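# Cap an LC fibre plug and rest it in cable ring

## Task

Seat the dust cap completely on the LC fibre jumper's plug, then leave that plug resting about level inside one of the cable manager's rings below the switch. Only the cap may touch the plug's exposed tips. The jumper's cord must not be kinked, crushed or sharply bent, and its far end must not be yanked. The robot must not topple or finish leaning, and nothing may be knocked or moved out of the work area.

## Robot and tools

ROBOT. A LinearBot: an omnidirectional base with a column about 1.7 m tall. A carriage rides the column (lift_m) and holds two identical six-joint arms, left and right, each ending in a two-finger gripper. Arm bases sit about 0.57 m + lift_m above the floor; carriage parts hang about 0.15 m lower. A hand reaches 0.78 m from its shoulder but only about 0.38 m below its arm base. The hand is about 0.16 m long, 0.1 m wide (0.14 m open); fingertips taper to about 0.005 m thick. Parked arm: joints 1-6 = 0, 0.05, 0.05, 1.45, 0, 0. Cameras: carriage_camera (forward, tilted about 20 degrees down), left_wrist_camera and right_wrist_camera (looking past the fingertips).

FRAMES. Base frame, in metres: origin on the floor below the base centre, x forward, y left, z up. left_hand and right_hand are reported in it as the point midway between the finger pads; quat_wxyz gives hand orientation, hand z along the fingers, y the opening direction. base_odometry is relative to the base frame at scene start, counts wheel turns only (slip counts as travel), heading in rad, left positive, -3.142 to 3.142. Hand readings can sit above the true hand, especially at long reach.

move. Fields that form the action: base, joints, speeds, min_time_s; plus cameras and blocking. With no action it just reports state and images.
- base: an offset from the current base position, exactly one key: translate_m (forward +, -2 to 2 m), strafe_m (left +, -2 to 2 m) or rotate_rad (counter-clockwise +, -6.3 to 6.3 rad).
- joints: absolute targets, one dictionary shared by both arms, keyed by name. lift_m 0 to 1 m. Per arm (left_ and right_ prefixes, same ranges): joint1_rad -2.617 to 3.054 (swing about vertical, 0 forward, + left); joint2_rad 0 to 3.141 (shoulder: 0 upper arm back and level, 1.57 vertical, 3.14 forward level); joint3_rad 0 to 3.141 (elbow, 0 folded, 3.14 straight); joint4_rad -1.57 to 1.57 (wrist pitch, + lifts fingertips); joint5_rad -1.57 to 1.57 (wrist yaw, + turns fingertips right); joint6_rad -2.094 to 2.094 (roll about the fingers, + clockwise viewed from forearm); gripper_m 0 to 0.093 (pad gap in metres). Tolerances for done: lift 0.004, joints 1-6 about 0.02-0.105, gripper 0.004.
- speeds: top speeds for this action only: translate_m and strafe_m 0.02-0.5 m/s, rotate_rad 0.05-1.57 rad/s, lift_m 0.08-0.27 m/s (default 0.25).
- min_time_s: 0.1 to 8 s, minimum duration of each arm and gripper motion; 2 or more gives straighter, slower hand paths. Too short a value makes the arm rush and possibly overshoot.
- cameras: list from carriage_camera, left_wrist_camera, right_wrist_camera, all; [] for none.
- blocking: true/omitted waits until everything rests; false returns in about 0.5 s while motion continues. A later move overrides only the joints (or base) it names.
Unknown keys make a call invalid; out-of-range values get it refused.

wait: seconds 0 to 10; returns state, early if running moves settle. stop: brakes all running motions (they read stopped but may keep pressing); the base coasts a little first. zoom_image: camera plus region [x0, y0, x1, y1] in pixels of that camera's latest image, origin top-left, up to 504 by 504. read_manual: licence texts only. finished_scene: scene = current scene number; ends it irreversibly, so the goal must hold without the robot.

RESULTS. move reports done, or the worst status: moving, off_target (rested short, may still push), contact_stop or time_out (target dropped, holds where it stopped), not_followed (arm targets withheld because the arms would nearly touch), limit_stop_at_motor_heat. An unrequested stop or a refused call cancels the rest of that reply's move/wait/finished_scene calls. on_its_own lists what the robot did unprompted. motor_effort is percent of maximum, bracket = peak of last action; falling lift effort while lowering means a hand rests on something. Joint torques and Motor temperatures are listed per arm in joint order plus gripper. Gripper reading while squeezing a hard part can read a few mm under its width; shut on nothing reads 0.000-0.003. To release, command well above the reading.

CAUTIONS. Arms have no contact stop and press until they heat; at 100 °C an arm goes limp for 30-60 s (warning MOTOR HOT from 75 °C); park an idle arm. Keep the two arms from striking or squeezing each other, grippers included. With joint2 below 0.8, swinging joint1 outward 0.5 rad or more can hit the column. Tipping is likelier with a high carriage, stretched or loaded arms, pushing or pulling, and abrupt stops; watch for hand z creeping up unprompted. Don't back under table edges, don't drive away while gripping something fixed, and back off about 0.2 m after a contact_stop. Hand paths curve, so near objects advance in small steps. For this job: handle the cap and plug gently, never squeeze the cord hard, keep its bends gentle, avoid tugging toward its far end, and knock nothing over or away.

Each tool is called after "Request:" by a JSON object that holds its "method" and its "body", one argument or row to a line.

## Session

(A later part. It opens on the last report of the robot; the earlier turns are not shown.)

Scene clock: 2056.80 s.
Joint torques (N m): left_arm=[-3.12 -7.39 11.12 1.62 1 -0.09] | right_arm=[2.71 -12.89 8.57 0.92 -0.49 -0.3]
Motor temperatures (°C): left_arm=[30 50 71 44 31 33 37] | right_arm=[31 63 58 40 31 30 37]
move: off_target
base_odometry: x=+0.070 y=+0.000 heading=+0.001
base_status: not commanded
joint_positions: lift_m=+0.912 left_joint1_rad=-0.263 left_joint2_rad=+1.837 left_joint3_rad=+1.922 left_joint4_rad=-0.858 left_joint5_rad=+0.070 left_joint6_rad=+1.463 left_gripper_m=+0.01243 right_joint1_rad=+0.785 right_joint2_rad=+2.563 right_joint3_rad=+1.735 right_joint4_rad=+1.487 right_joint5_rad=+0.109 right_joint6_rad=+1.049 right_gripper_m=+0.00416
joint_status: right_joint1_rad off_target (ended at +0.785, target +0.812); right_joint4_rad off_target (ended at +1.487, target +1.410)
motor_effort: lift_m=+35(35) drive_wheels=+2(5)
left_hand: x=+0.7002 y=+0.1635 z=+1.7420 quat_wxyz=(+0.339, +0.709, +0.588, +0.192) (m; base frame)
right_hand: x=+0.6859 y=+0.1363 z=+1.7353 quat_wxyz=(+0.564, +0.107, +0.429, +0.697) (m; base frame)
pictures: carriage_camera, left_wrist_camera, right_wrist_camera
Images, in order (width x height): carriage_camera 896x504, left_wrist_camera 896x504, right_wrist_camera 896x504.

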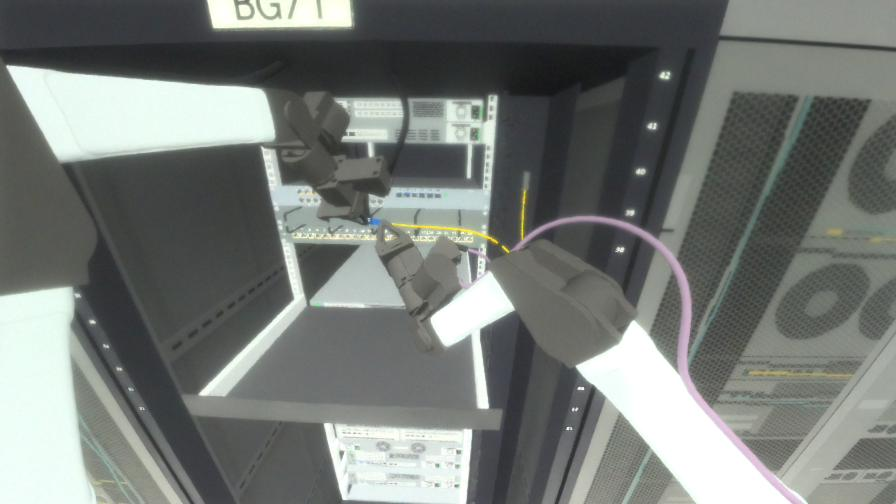

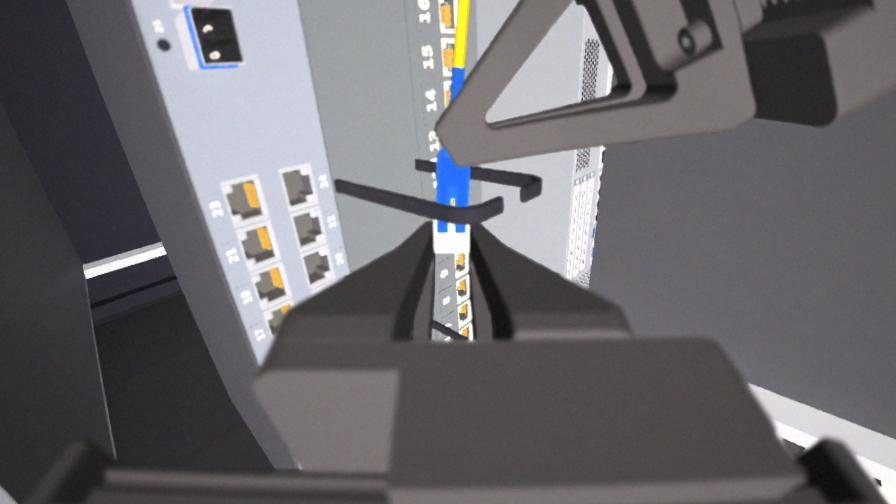

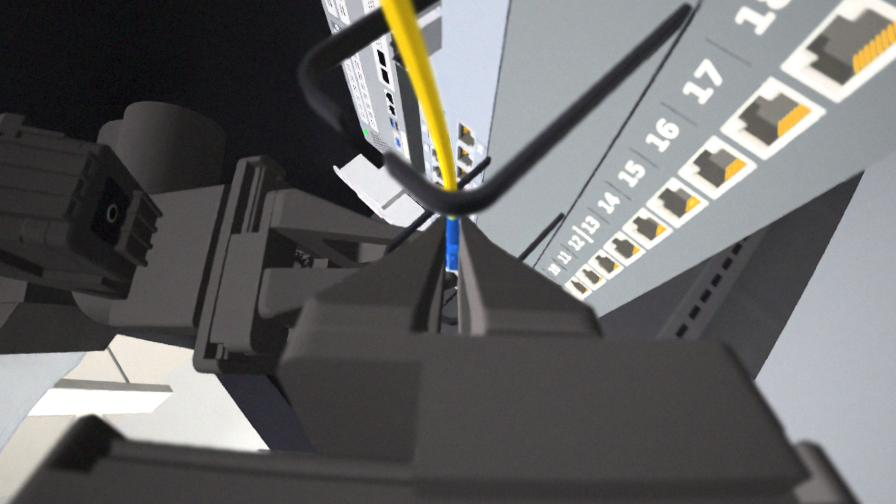

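Request:
{"method": "move", "body": {
  "joints": {"right_joint5_rad": 0.03, "left_joint1_rad": -0.312, "left_joint5_rad": 0.19},
  "min_time_s": 1.5,
  "cameras": ["left_wrist_camera", "right_wrist_camera", "carriage_camera"]
}}

Request:
{"method": "zoom_image", "body": {
  "camera": "left_wrist_camera",
  "region": [430, 200, 474, 250]
}}

Request:
{"method": "zoom_image", "body": {
  "camera": "right_wrist_camera",
  "region": [430, 216, 474, 296]
}}

Request:
{"method": "zoom_image", "body": {
  "camera": "carriage_camera",
  "region": [330, 190, 410, 250]
}}

Scene clock: 2072.40 s.
Joint torques (N m): left_arm=[-3.89 -7.42 11.08 1.62 1.23 -0.08] | right_arm=[2.7 -12.89 8.58 0.91 -0.9 -0.3]
Motor temperatures (°C): left_arm=[30 50 71 44 31 33 37] | right_arm=[31 63 58 39 32 30 37]
move: off_target
base_odometry: x=+0.070 y=+0.000 heading=+0.001
base_status: not commanded
joint_positions: lift_m=+0.912 left_joint1_rad=-0.263 left_joint2_rad=+1.837 left_joint3_rad=+1.922 left_joint4_rad=-0.858 left_joint5_rad=+0.071 left_joint6_rad=+1.463 left_gripper_m=+0.01243 right_joint1_rad=+0.785 right_joint2_rad=+2.563 right_joint3_rad=+1.735 right_joint4_rad=+1.487 right_joint5_rad=+0.106 right_joint6_rad=+1.049 right_gripper_m=+0.00416
joint_status: left_joint1_rad off_target (ended at -0.263, target -0.312); left_joint5_rad off_target (ended at +0.071, target +0.190); right_joint5_rad off_target (ended at +0.106, target +0.030)
motor_effort: lift_m=+35(35) drive_wheels=+1(5)
left_hand: x=+0.7002 y=+0.1633 z=+1.7420 quat_wxyz=(+0.339, +0.709, +0.588, +0.192) (m; base frame)
right_hand: x=+0.6855 y=+0.1367 z=+1.7354 quat_wxyz=(+0.564, +0.105, +0.430, +0.698) (m; base frame)
pictures: carriage_camera, left_wrist_camera, right_wrist_camera
Images, in order (width x height): carriage_camera 896x504, left_wrist_camera 896x504, right_wrist_camera 896x504.

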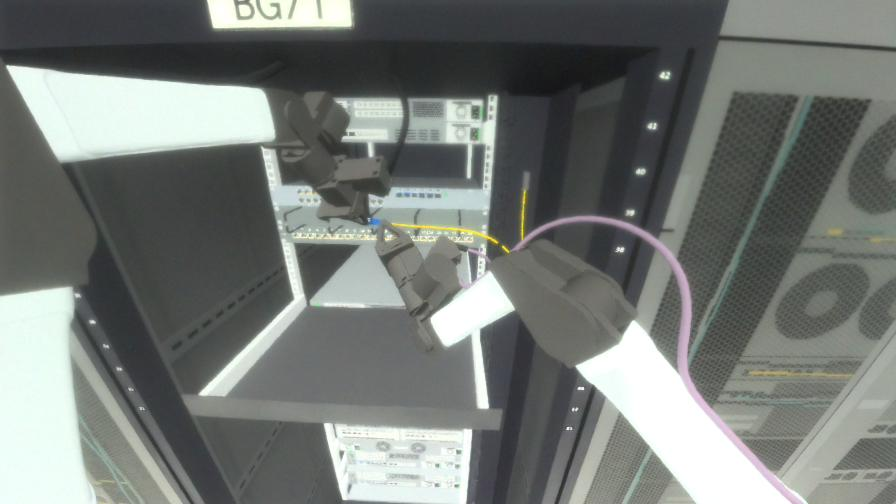

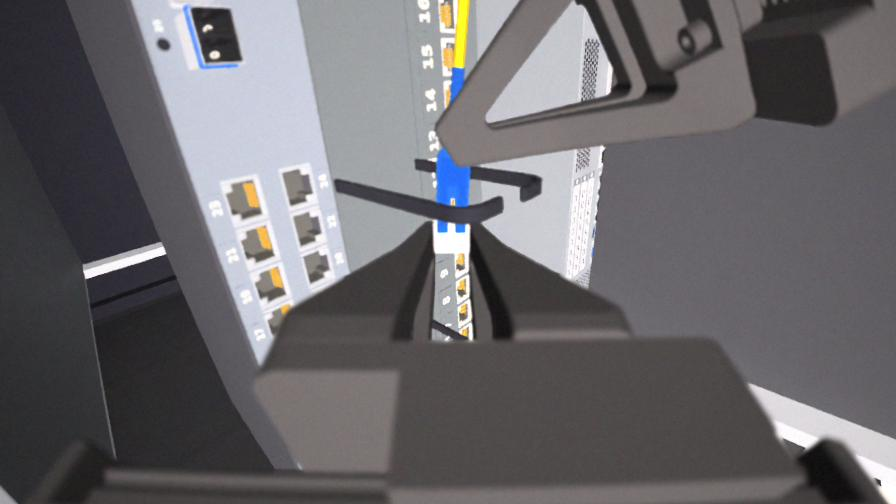

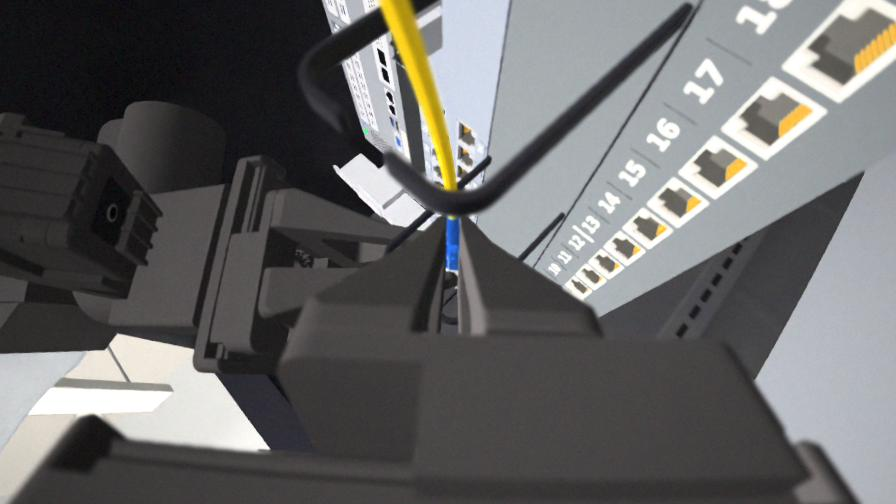

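Scaled by 10.080 from the camera's 896x504 image, which has a finer 1280x720 frame.

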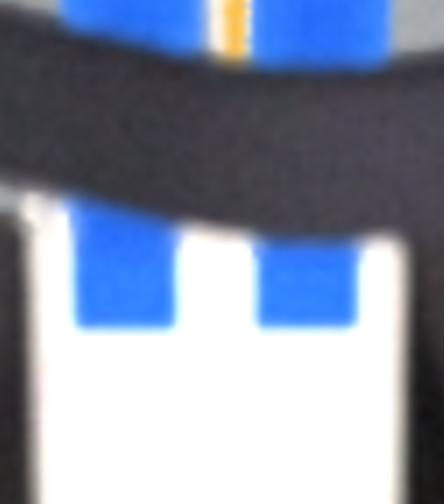

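Scaled by 6.300 from the camera's 896x504 image, which has a finer 1280x720 frame.

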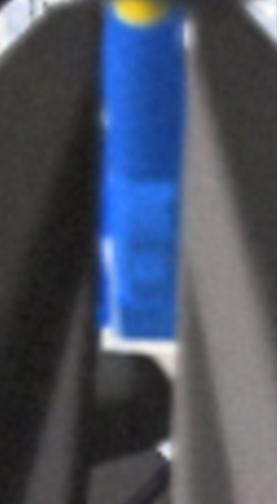

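Scaled by 6.300 from the camera's 896x504 image, which has a finer 1280x720 frame.

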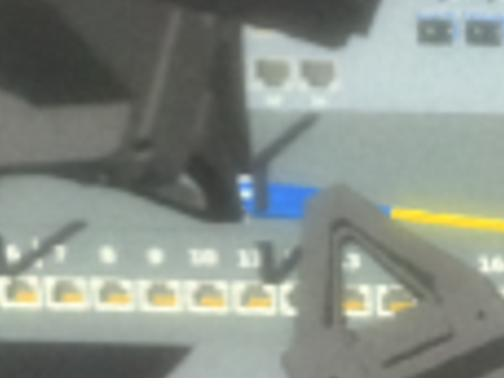

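Request:
{"method": "move", "body": {
  "joints": {"left_joint1_rad": -0.272, "left_joint5_rad": 0.085, "right_joint1_rad": 0.790, "right_joint4_rad": 1.470, "right_joint5_rad": 0.09},
  "min_time_s": 2,
  "cameras": ["left_wrist_camera", "right_wrist_camera"]
}}

Request:
{"method": "zoom_image", "body": {
  "camera": "left_wrist_camera",
  "region": [430, 200, 474, 250]
}}

Scene clock: 2090.10 s.
Joint torques (N m): left_arm=[-0.66 -7.42 11.1 1.63 0.34 -0.09] | right_arm=[0.5 -12.9 8.57 1.62 -0.28 -0.3]
Motor temperatures (°C): left_arm=[31 50 71 44 32 33 37] | right_arm=[32 63 58 39 32 30 37]
move: done
base_odometry: x=+0.070 y=+0.000 heading=+0.001
base_status: not commanded
joint_positions: lift_m=+0.912 left_joint1_rad=-0.263 left_joint2_rad=+1.837 left_joint3_rad=+1.922 left_joint4_rad=-0.860 left_joint5_rad=+0.062 left_joint6_rad=+1.463 left_gripper_m=+0.01243 right_joint1_rad=+0.785 right_joint2_rad=+2.563 right_joint3_rad=+1.735 right_joint4_rad=+1.488 right_joint5_rad=+0.108 right_joint6_rad=+1.049 right_gripper_m=+0.00416
joint_status: all done
motor_effort: lift_m=+35(35) drive_wheels=+4(6)
left_hand: x=+0.7005 y=+0.1649 z=+1.7417 quat_wxyz=(+0.336, +0.708, +0.590, +0.195) (m; base frame)
right_hand: x=+0.6856 y=+0.1363 z=+1.7356 quat_wxyz=(+0.564, +0.106, +0.429, +0.697) (m; base frame)
pictures: left_wrist_camera, right_wrist_camera
Images, in order (width x height): left_wrist_camera 896x504, right_wrist_camera 896x504.

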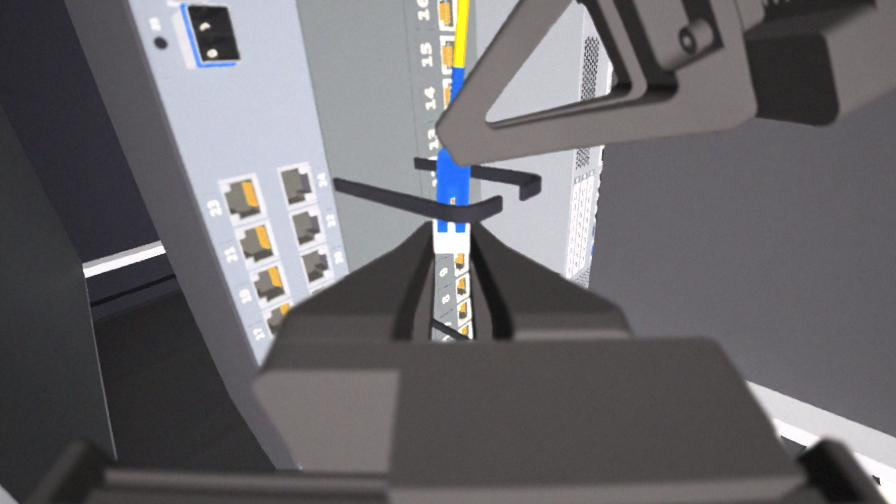

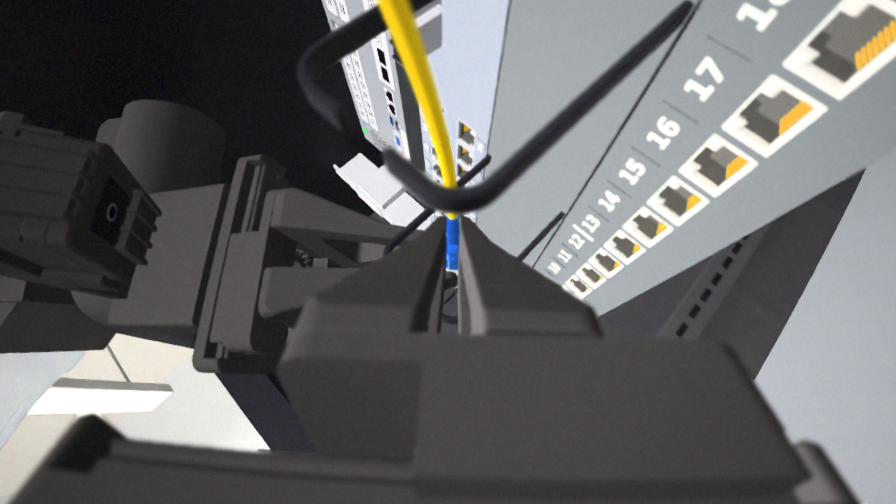

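Scaled by 10.080 from the camera's 896x504 image, which has a finer 1280x720 frame.

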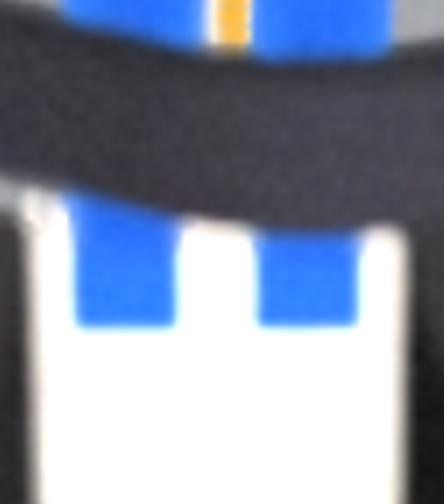

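Request:
{"method": "move", "body": {
  "joints": {"left_gripper_m": 0.024, "left_joint5_rad": 0.072},
  "min_time_s": 2,
  "cameras": ["left_wrist_camera", "right_wrist_camera", "carriage_camera"]
}}

Request:
{"method": "zoom_image", "body": {
  "camera": "left_wrist_camera",
  "region": [410, 180, 500, 270]
}}

Request:
{"method": "zoom_image", "body": {
  "camera": "right_wrist_camera",
  "region": [430, 216, 474, 296]
}}

Scene clock: 2121.07 s.
Joint torques (N m): left_arm=[-0.64 -7.41 11.1 1.64 0.19 -0.08] | right_arm=[0.5 -12.9 8.57 1.67 -0.19 -0.31]
Motor temperatures (°C): left_arm=[30 50 71 44 30 33 36] | right_arm=[31 63 58 40 32 30 37]
move: done
base_odometry: x=+0.070 y=+0.000 heading=+0.001
base_status: not commanded
joint_positions: lift_m=+0.912 left_joint1_rad=-0.263 left_joint2_rad=+1.837 left_joint3_rad=+1.922 left_joint4_rad=-0.860 left_joint5_rad=+0.066 left_joint6_rad=+1.463 left_gripper_m=+0.02389 right_joint1_rad=+0.785 right_joint2_rad=+2.563 right_joint3_rad=+1.735 right_joint4_rad=+1.484 right_joint5_rad=+0.100 right_joint6_rad=+1.049 right_gripper_m=+0.00416
joint_status: all done
motor_effort: lift_m=+35(35) drive_wheels=+0(5)
left_hand: x=+0.7002 y=+0.1643 z=+1.7417 quat_wxyz=(+0.337, +0.709, +0.589, +0.194) (m; base frame)
right_hand: x=+0.6851 y=+0.1377 z=+1.7350 quat_wxyz=(+0.563, +0.103, +0.431, +0.698) (m; base frame)
pictures: carriage_camera, left_wrist_camera, right_wrist_camera
Images, in order (width x height): carriage_camera 896x504, left_wrist_camera 896x504, right_wrist_camera 896x504.

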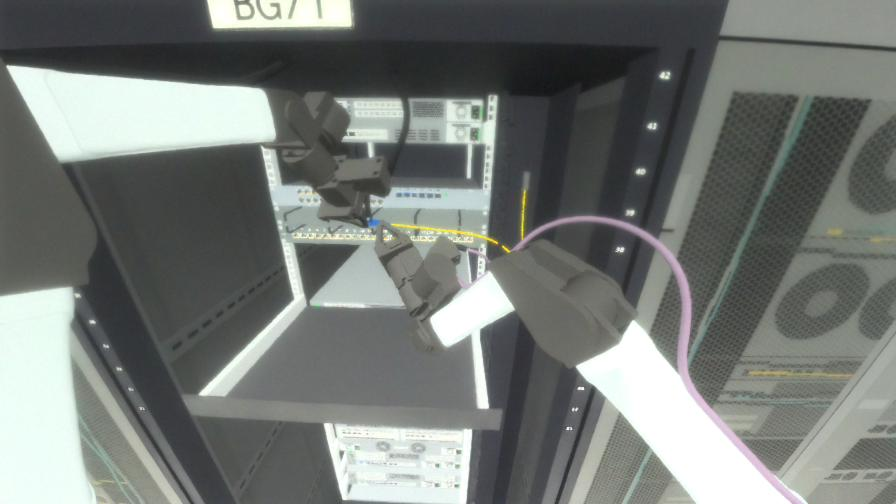

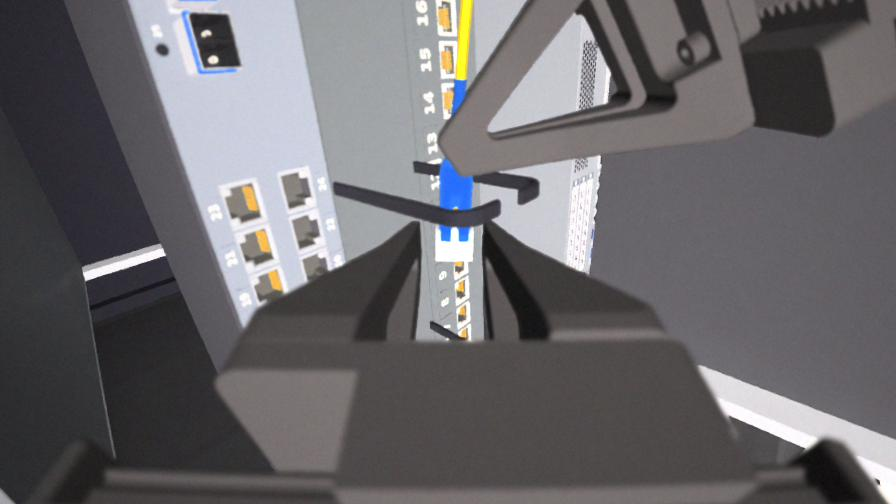

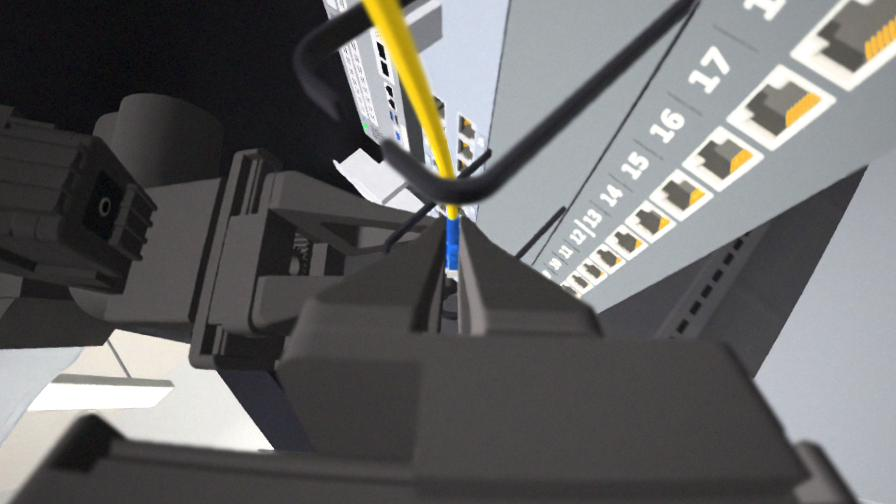

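Scaled by 5.600 from the camera's 896x504 image, which has a finer 1280x720 frame.

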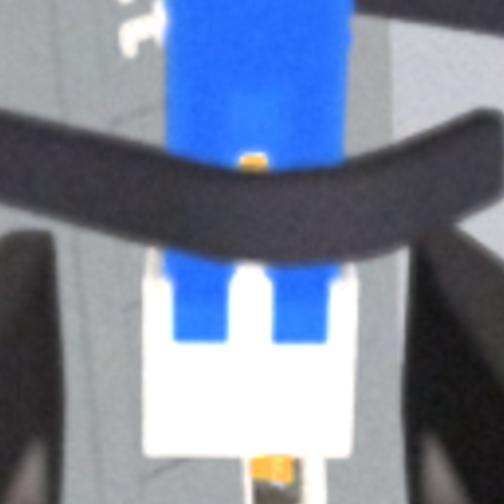

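Scaled by 6.300 from the camera's 896x504 image, which has a finer 1280x720 frame.

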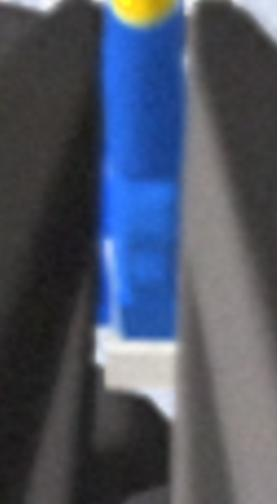

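Request:
{"method": "move", "body": {
  "joints": {"left_joint1_rad": -0.255, "left_joint2_rad": 1.764, "left_joint3_rad": 1.9725, "left_joint4_rad": -0.921},
  "min_time_s": 2.5,
  "cameras": ["left_wrist_camera", "carriage_camera"]
}}

Scene clock: 2131.50 s.
Joint torques (N m): left_arm=[0.73 -11.45 11.34 1.6 0.19 -0.09] | right_arm=[0.53 -12.9 8.55 1.67 -0.19 -0.31]
Motor temperatures (°C): left_arm=[30 51 72 44 30 33 36] | right_arm=[31 63 58 40 32 30 37]
move: done
base_odometry: x=+0.070 y=+0.000 heading=+0.001
base_status: not commanded
joint_positions: lift_m=+0.912 left_joint1_rad=-0.263 left_joint2_rad=+1.803 left_joint3_rad=+1.930 left_joint4_rad=-0.913 left_joint5_rad=+0.066 left_joint6_rad=+1.463 left_gripper_m=+0.02389 right_joint1_rad=+0.785 right_joint2_rad=+2.563 right_joint3_rad=+1.735 right_joint4_rad=+1.484 right_joint5_rad=+0.100 right_joint6_rad=+1.049 right_gripper_m=+0.00416
joint_status: all done
motor_effort: lift_m=+35(35) drive_wheels=+0(5)
left_hand: x=+0.6864 y=+0.1680 z=+1.7520 quat_wxyz=(+0.333, +0.710, +0.591, +0.191) (m; base frame)
right_hand: x=+0.6851 y=+0.1378 z=+1.7349 quat_wxyz=(+0.562, +0.103, +0.431, +0.698) (m; base frame)
pictures: carriage_camera, left_wrist_camera
Images, in order (width x height): carriage_camera 896x504, left_wrist_camera 896x504.

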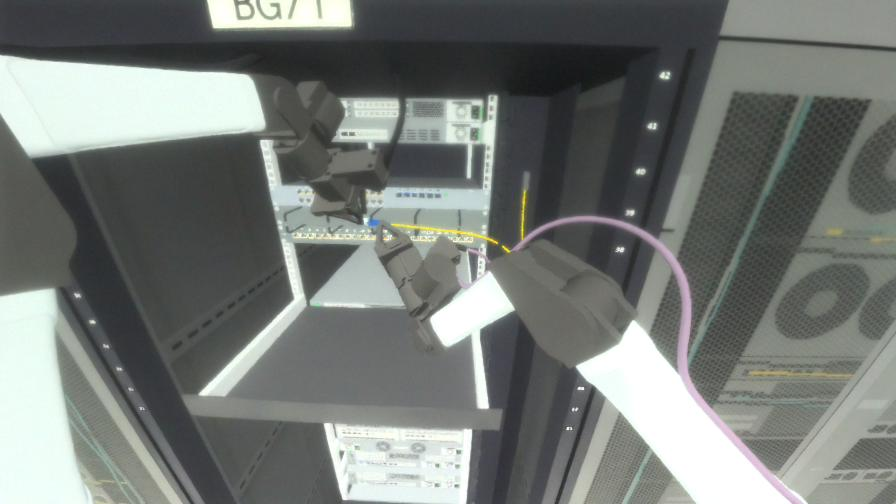

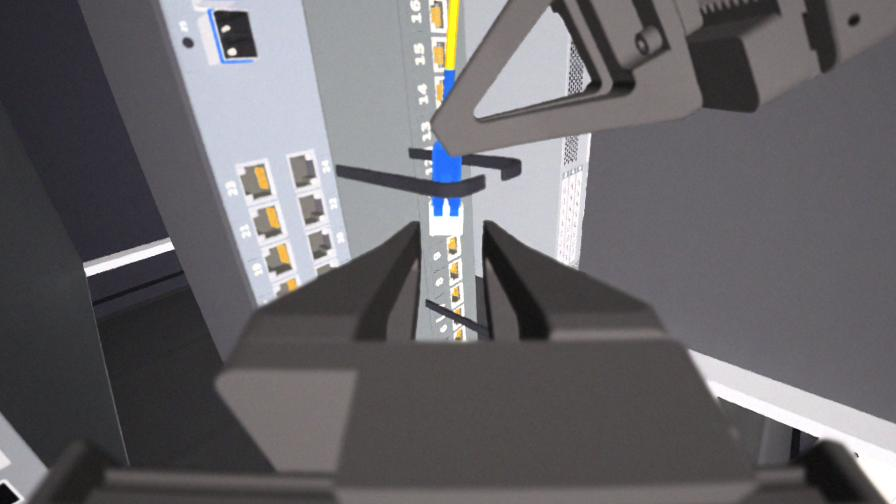

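Request:
{"method": "move", "body": {
  "cameras": ["all"]
}}

Scene clock: 2158.53 s.
Joint torques (N m): left_arm=[0.75 -11.51 11.36 1.59 0.18 -0.08] | right_arm=[0.51 -12.89 8.57 1.67 -0.19 -0.31]
Motor temperatures (°C): left_arm=[30 56 73 42 30 33 35] | right_arm=[31 63 58 40 32 30 37]
base_odometry: x=+0.070 y=+0.000 heading=+0.001
base_status: not commanded
joint_positions: lift_m=+0.912 left_joint1_rad=-0.263 left_joint2_rad=+1.803 left_joint3_rad=+1.930 left_joint4_rad=-0.913 left_joint5_rad=+0.066 left_joint6_rad=+1.463 left_gripper_m=+0.02389 right_joint1_rad=+0.785 right_joint2_rad=+2.563 right_joint3_rad=+1.735 right_joint4_rad=+1.484 right_joint5_rad=+0.100 right_joint6_rad=+1.049 right_gripper_m=+0.00416
joint_status: all done
motor_effort: lift_m=+35(35) drive_wheels=+3(5)
left_hand: x=+0.6864 y=+0.1680 z=+1.7520 quat_wxyz=(+0.333, +0.710, +0.591, +0.191) (m; base frame)
right_hand: x=+0.6851 y=+0.1378 z=+1.7349 quat_wxyz=(+0.562, +0.103, +0.431, +0.698) (m; base frame)
pictures: carriage_camera, left_wrist_camera, right_wrist_camera
Images, in order (width x height): carriage_camera 896x504, left_wrist_camera 896x504, right_wrist_camera 896x504.

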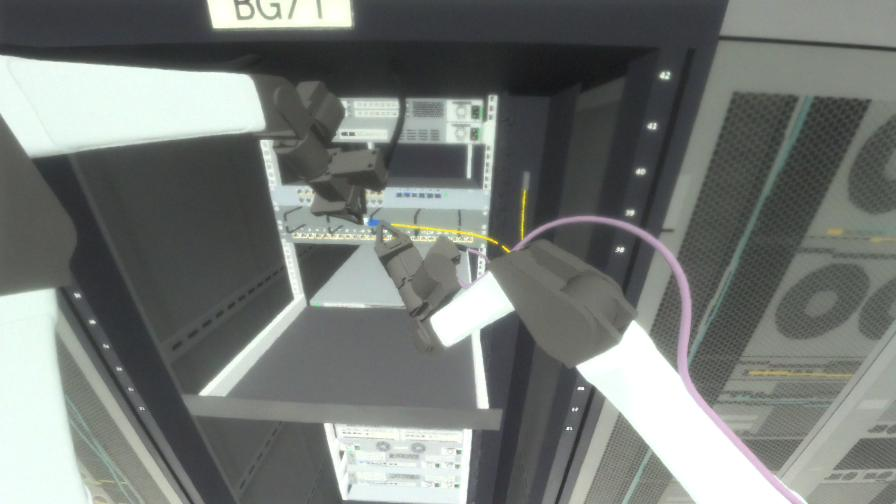

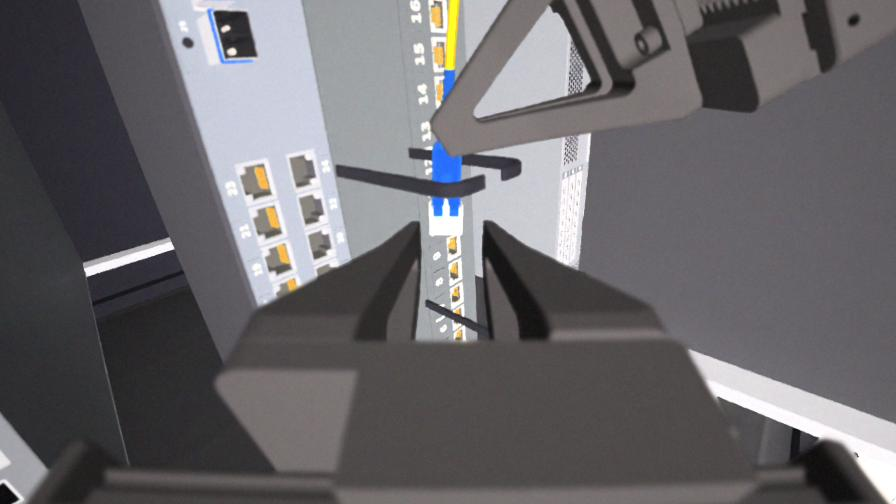

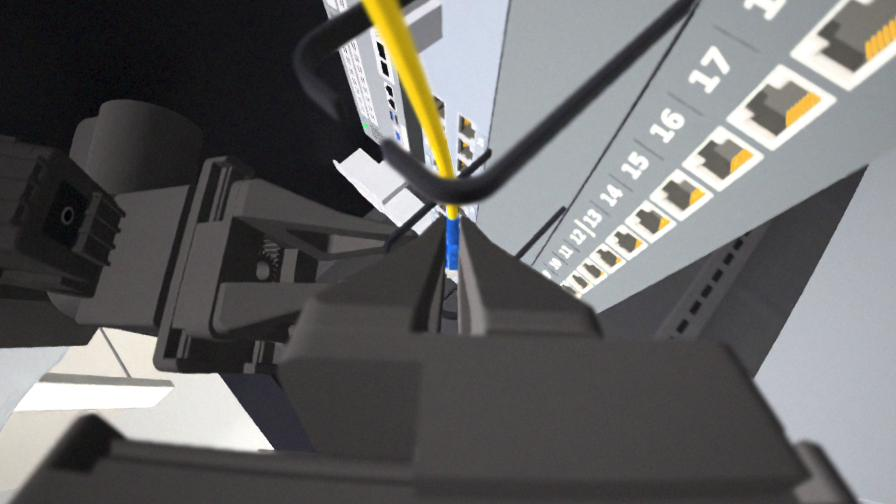

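Request:
{"method": "move", "body": {
  "joints": {"left_joint1_rad": -0.262, "left_joint2_rad": 1.67, "left_joint3_rad": 1.80, "left_joint4_rad": -0.88, "left_joint5_rad": 0.075, "left_joint6_rad": 1.463},
  "min_time_s": 1.0,
  "cameras": ["all"]
}}

Scene clock: 2181.93 s.
Joint torques (N m): left_arm=[0.16 -10.44 6.32 1.85 0.21 -0.04] | right_arm=[0.51 -12.89 8.58 1.69 -0.19 -0.3]
Motor temperatures (°C): left_arm=[30 58 73 42 30 33 35] | right_arm=[31 64 58 41 32 30 37]
move: done
base_odometry: x=+0.070 y=+0.000 heading=+0.001
base_status: not commanded
joint_positions: lift_m=+0.912 left_joint1_rad=-0.263 left_joint2_rad=+1.706 left_joint3_rad=+1.816 left_joint4_rad=-0.896 left_joint5_rad=+0.066 left_joint6_rad=+1.463 left_gripper_m=+0.02389 right_joint1_rad=+0.785 right_joint2_rad=+2.563 right_joint3_rad=+1.735 right_joint4_rad=+1.484 right_joint5_rad=+0.099 right_joint6_rad=+1.049 right_gripper_m=+0.00416
joint_status: all done
motor_effort: lift_m=+35(35) drive_wheels=-1(5)
left_hand: x=+0.6636 y=+0.1741 z=+1.7527 quat_wxyz=(+0.333, +0.710, +0.591, +0.191) (m; base frame)
right_hand: x=+0.6851 y=+0.1379 z=+1.7348 quat_wxyz=(+0.562, +0.102, +0.431, +0.698) (m; base frame)
pictures: carriage_camera, left_wrist_camera, right_wrist_camera
Images, in order (width x height): carriage_camera 896x504, left_wrist_camera 896x504, right_wrist_camera 896x504.

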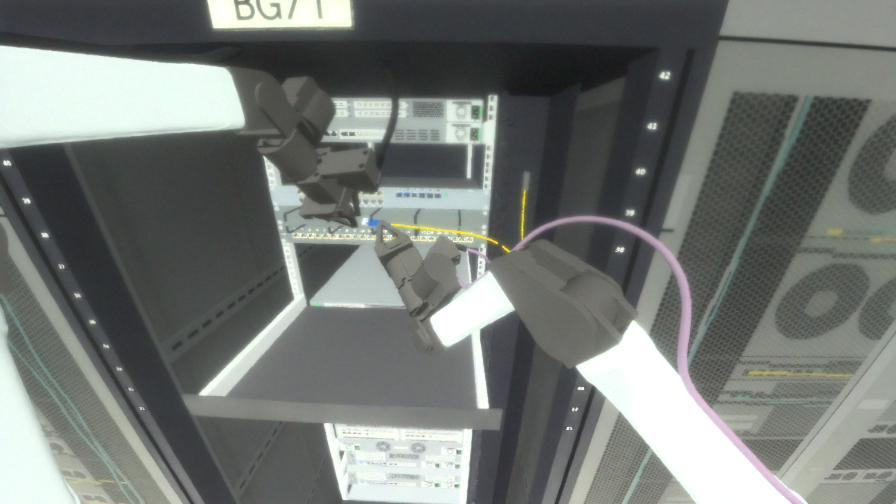

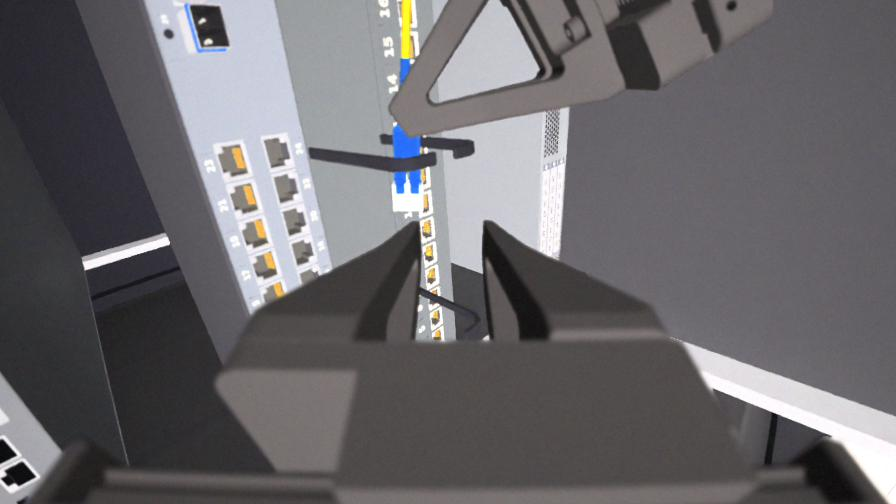

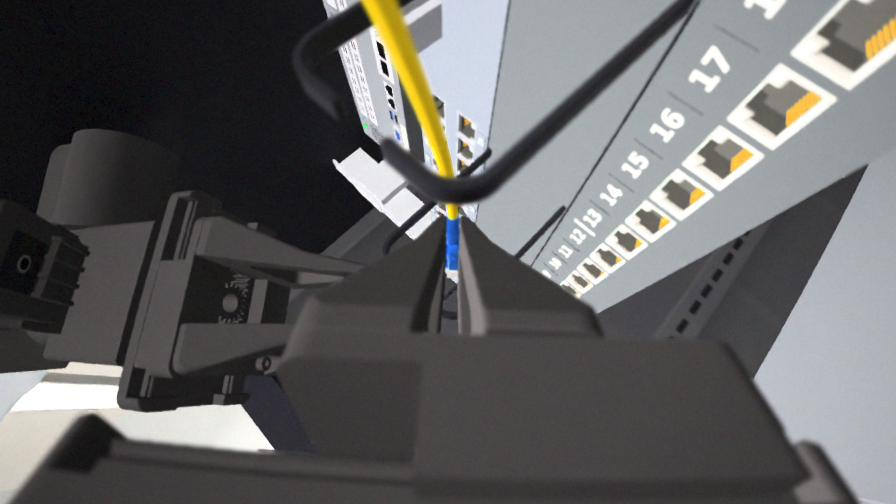

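Request:
{"method": "move", "body": {
  "joints": {"left_joint1_rad": -0.17, "left_joint2_rad": 1.37, "left_joint3_rad": 1.43, "left_joint4_rad": -0.81, "left_joint5_rad": 0.152, "left_joint6_rad": 1.449},
  "min_time_s": 1.5,
  "cameras": ["left_wrist_camera", "carriage_camera"]
}}

Request:
{"method": "zoom_image", "body": {
  "camera": "left_wrist_camera",
  "region": [300, 0, 600, 230]
}}

Scene clock: 2187.83 s.
Joint torques (N m): left_arm=[0.68 -7.01 6.35 1.86 0.29 -0.15] | right_arm=[0.51 -12.9 8.57 1.68 -0.19 -0.3]
Motor temperatures (°C): left_arm=[30 57 71 42 30 33 35] | right_arm=[31 64 58 41 31 30 37]
move: done
base_odometry: x=+0.070 y=+0.000 heading=+0.001
base_status: not commanded
joint_positions: lift_m=+0.912 left_joint1_rad=-0.178 left_joint2_rad=+1.395 left_joint3_rad=+1.446 left_joint4_rad=-0.826 left_joint5_rad=+0.138 left_joint6_rad=+1.461 left_gripper_m=+0.02389 right_joint1_rad=+0.785 right_joint2_rad=+2.563 right_joint3_rad=+1.735 right_joint4_rad=+1.483 right_joint5_rad=+0.099 right_joint6_rad=+1.049 right_gripper_m=+0.00416
joint_status: all done
motor_effort: lift_m=+35(35) drive_wheels=+3(6)
left_hand: x=+0.5964 y=+0.2142 z=+1.7398 quat_wxyz=(+0.348, +0.690, +0.608, +0.181) (m; base frame)
right_hand: x=+0.6852 y=+0.1379 z=+1.7348 quat_wxyz=(+0.562, +0.102, +0.432, +0.698) (m; base frame)
pictures: carriage_camera, left_wrist_camera
Images, in order (width x height): carriage_camera 896x504, left_wrist_camera 896x504.

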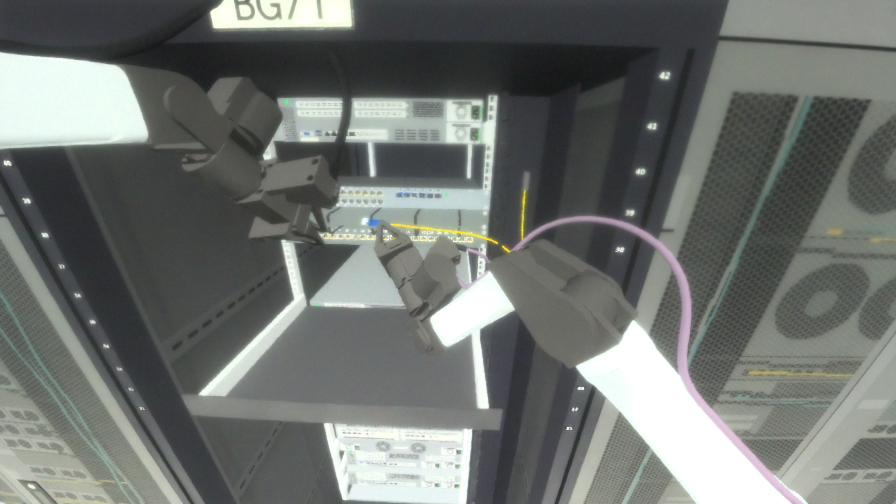

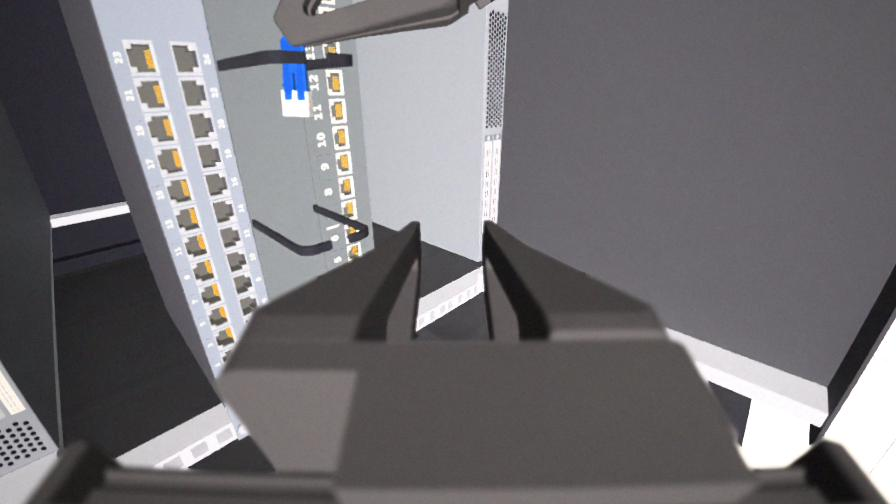

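Scaled by 1.680 from the camera's 896x504 image, which has a finer 1280x720 frame.

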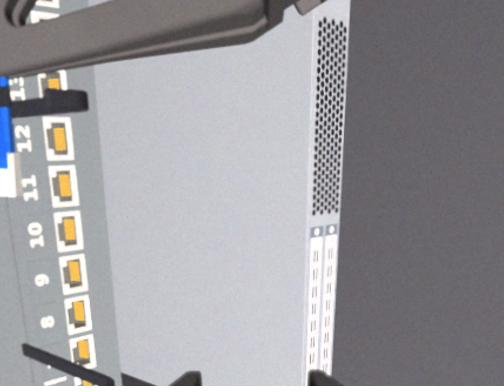

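Request:
{"method": "move", "body": {
  "joints": {"right_joint1_rad": 0.816, "right_joint2_rad": 2.368, "right_joint3_rad": 1.571, "right_joint4_rad": 1.245, "right_joint5_rad": 0.22, "right_joint6_rad": 1.199},
  "min_time_s": 3,
  "cameras": ["all"]
}}

Scene clock: 2200.00 s.
Joint torques (N m): left_arm=[0.7 -7.02 6.35 1.86 0.28 -0.14] | right_arm=[0.61 -18.02 5.57 2.02 0.01 -0.1]
Motor temperatures (°C): left_arm=[29 55 69 42 30 33 35] | right_arm=[31 65 58 41 31 30 37]
move: done
base_odometry: x=+0.070 y=+0.000 heading=+0.001
base_status: not commanded
joint_positions: lift_m=+0.912 left_joint1_rad=-0.178 left_joint2_rad=+1.395 left_joint3_rad=+1.446 left_joint4_rad=-0.825 left_joint5_rad=+0.139 left_joint6_rad=+1.460 left_gripper_m=+0.02389 right_joint1_rad=+0.810 right_joint2_rad=+2.405 right_joint3_rad=+1.585 right_joint4_rad=+1.260 right_joint5_rad=+0.210 right_joint6_rad=+1.188 right_gripper_m=+0.00412
joint_status: all done
motor_effort: lift_m=+35(35) drive_wheels=+4(5)
left_hand: x=+0.5965 y=+0.2140 z=+1.7400 quat_wxyz=(+0.349, +0.690, +0.608, +0.181) (m; base frame)
right_hand: x=+0.6881 y=+0.1371 z=+1.7224 quat_wxyz=(+0.502, +0.187, +0.507, +0.676) (m; base frame)
pictures: carriage_camera, left_wrist_camera, right_wrist_camera
Images, in order (width x height): carriage_camera 896x504, left_wrist_camera 896x504, right_wrist_camera 896x504.

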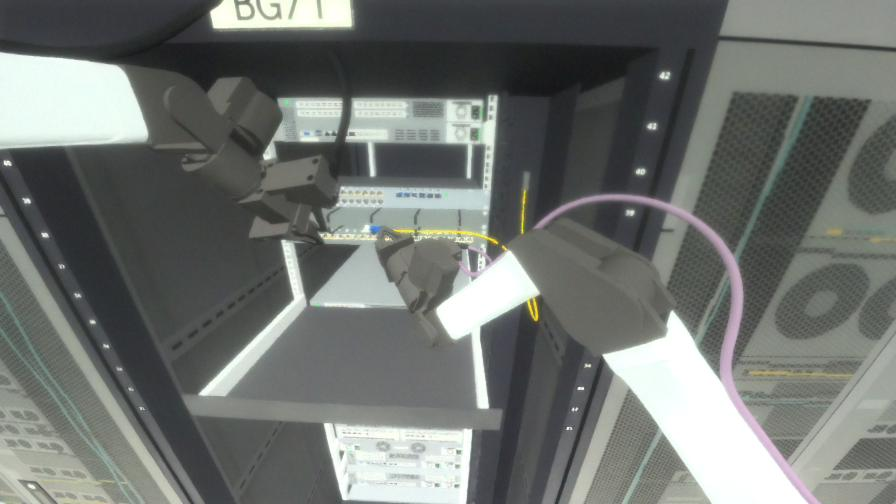

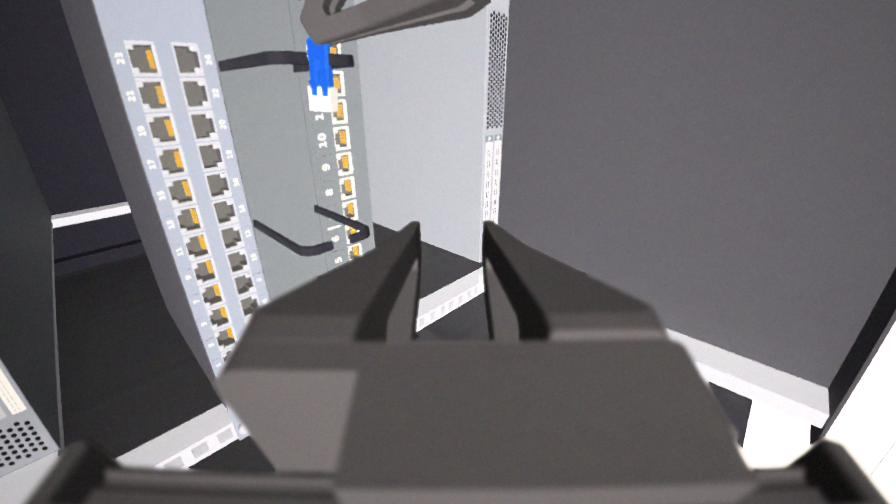

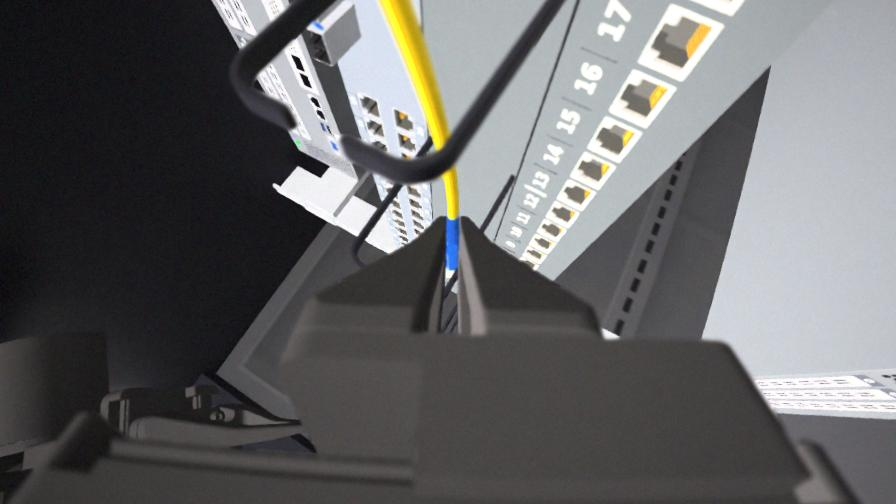

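Request:
{"method": "move", "body": {
  "joints": {"lift_m": 0.922},
  "cameras": ["right_wrist_camera"]
}}

Request:
{"method": "zoom_image", "body": {
  "camera": "right_wrist_camera",
  "region": [230, 50, 590, 300]
}}

Scene clock: 2206.10 s.
Joint torques (N m): left_arm=[0.69 -6.48 6.84 1.78 0.28 -0.14] | right_arm=[0.55 -16.85 6.09 2.09 -0.01 -0.09]
Motor temperatures (°C): left_arm=[29 54 67 42 30 33 35] | right_arm=[31 67 57 41 31 30 37]
move: done
base_odometry: x=+0.070 y=+0.000 heading=+0.001
base_status: not commanded
joint_positions: lift_m=+0.922 left_joint1_rad=-0.178 left_joint2_rad=+1.389 left_joint3_rad=+1.441 left_joint4_rad=-0.817 left_joint5_rad=+0.140 left_joint6_rad=+1.460 left_gripper_m=+0.02389 right_joint1_rad=+0.810 right_joint2_rad=+2.393 right_joint3_rad=+1.579 right_joint4_rad=+1.253 right_joint5_rad=+0.211 right_joint6_rad=+1.189 right_gripper_m=+0.00412
joint_status: all done
motor_effort: lift_m=+35(42) drive_wheels=+0(5)
left_hand: x=+0.5963 y=+0.2139 z=+1.7513 quat_wxyz=(+0.352, +0.689, +0.607, +0.183) (m; base frame)
right_hand: x=+0.6873 y=+0.1360 z=+1.7360 quat_wxyz=(+0.501, +0.188, +0.507, +0.676) (m; base frame)
pictures: right_wrist_camera
Images, in order (width x height): right_wrist_camera 896x504.

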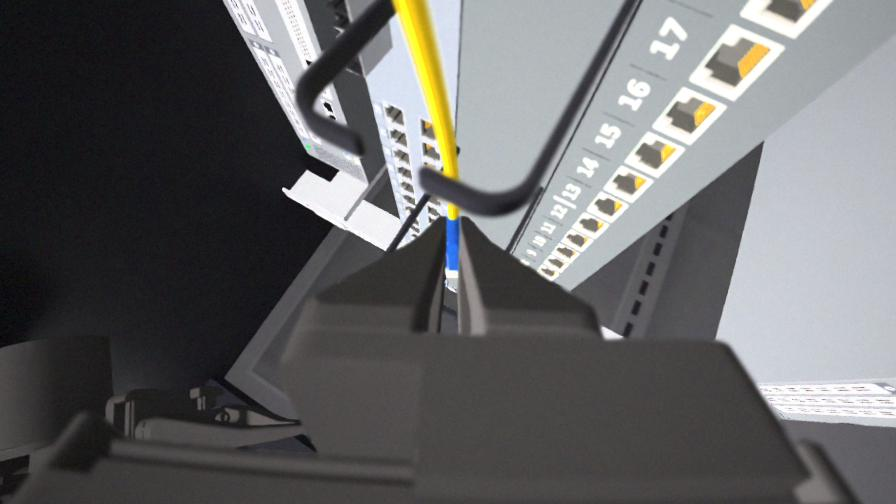

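Scaled by 1.400 from the camera's 896x504 image, which has a finer 1280x720 frame.

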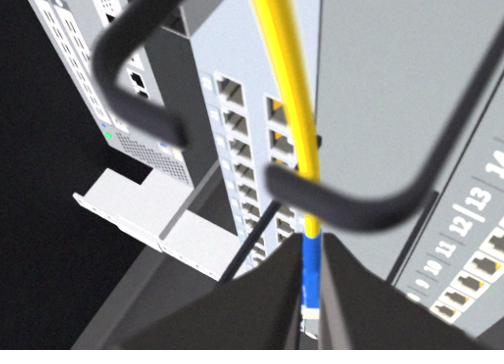

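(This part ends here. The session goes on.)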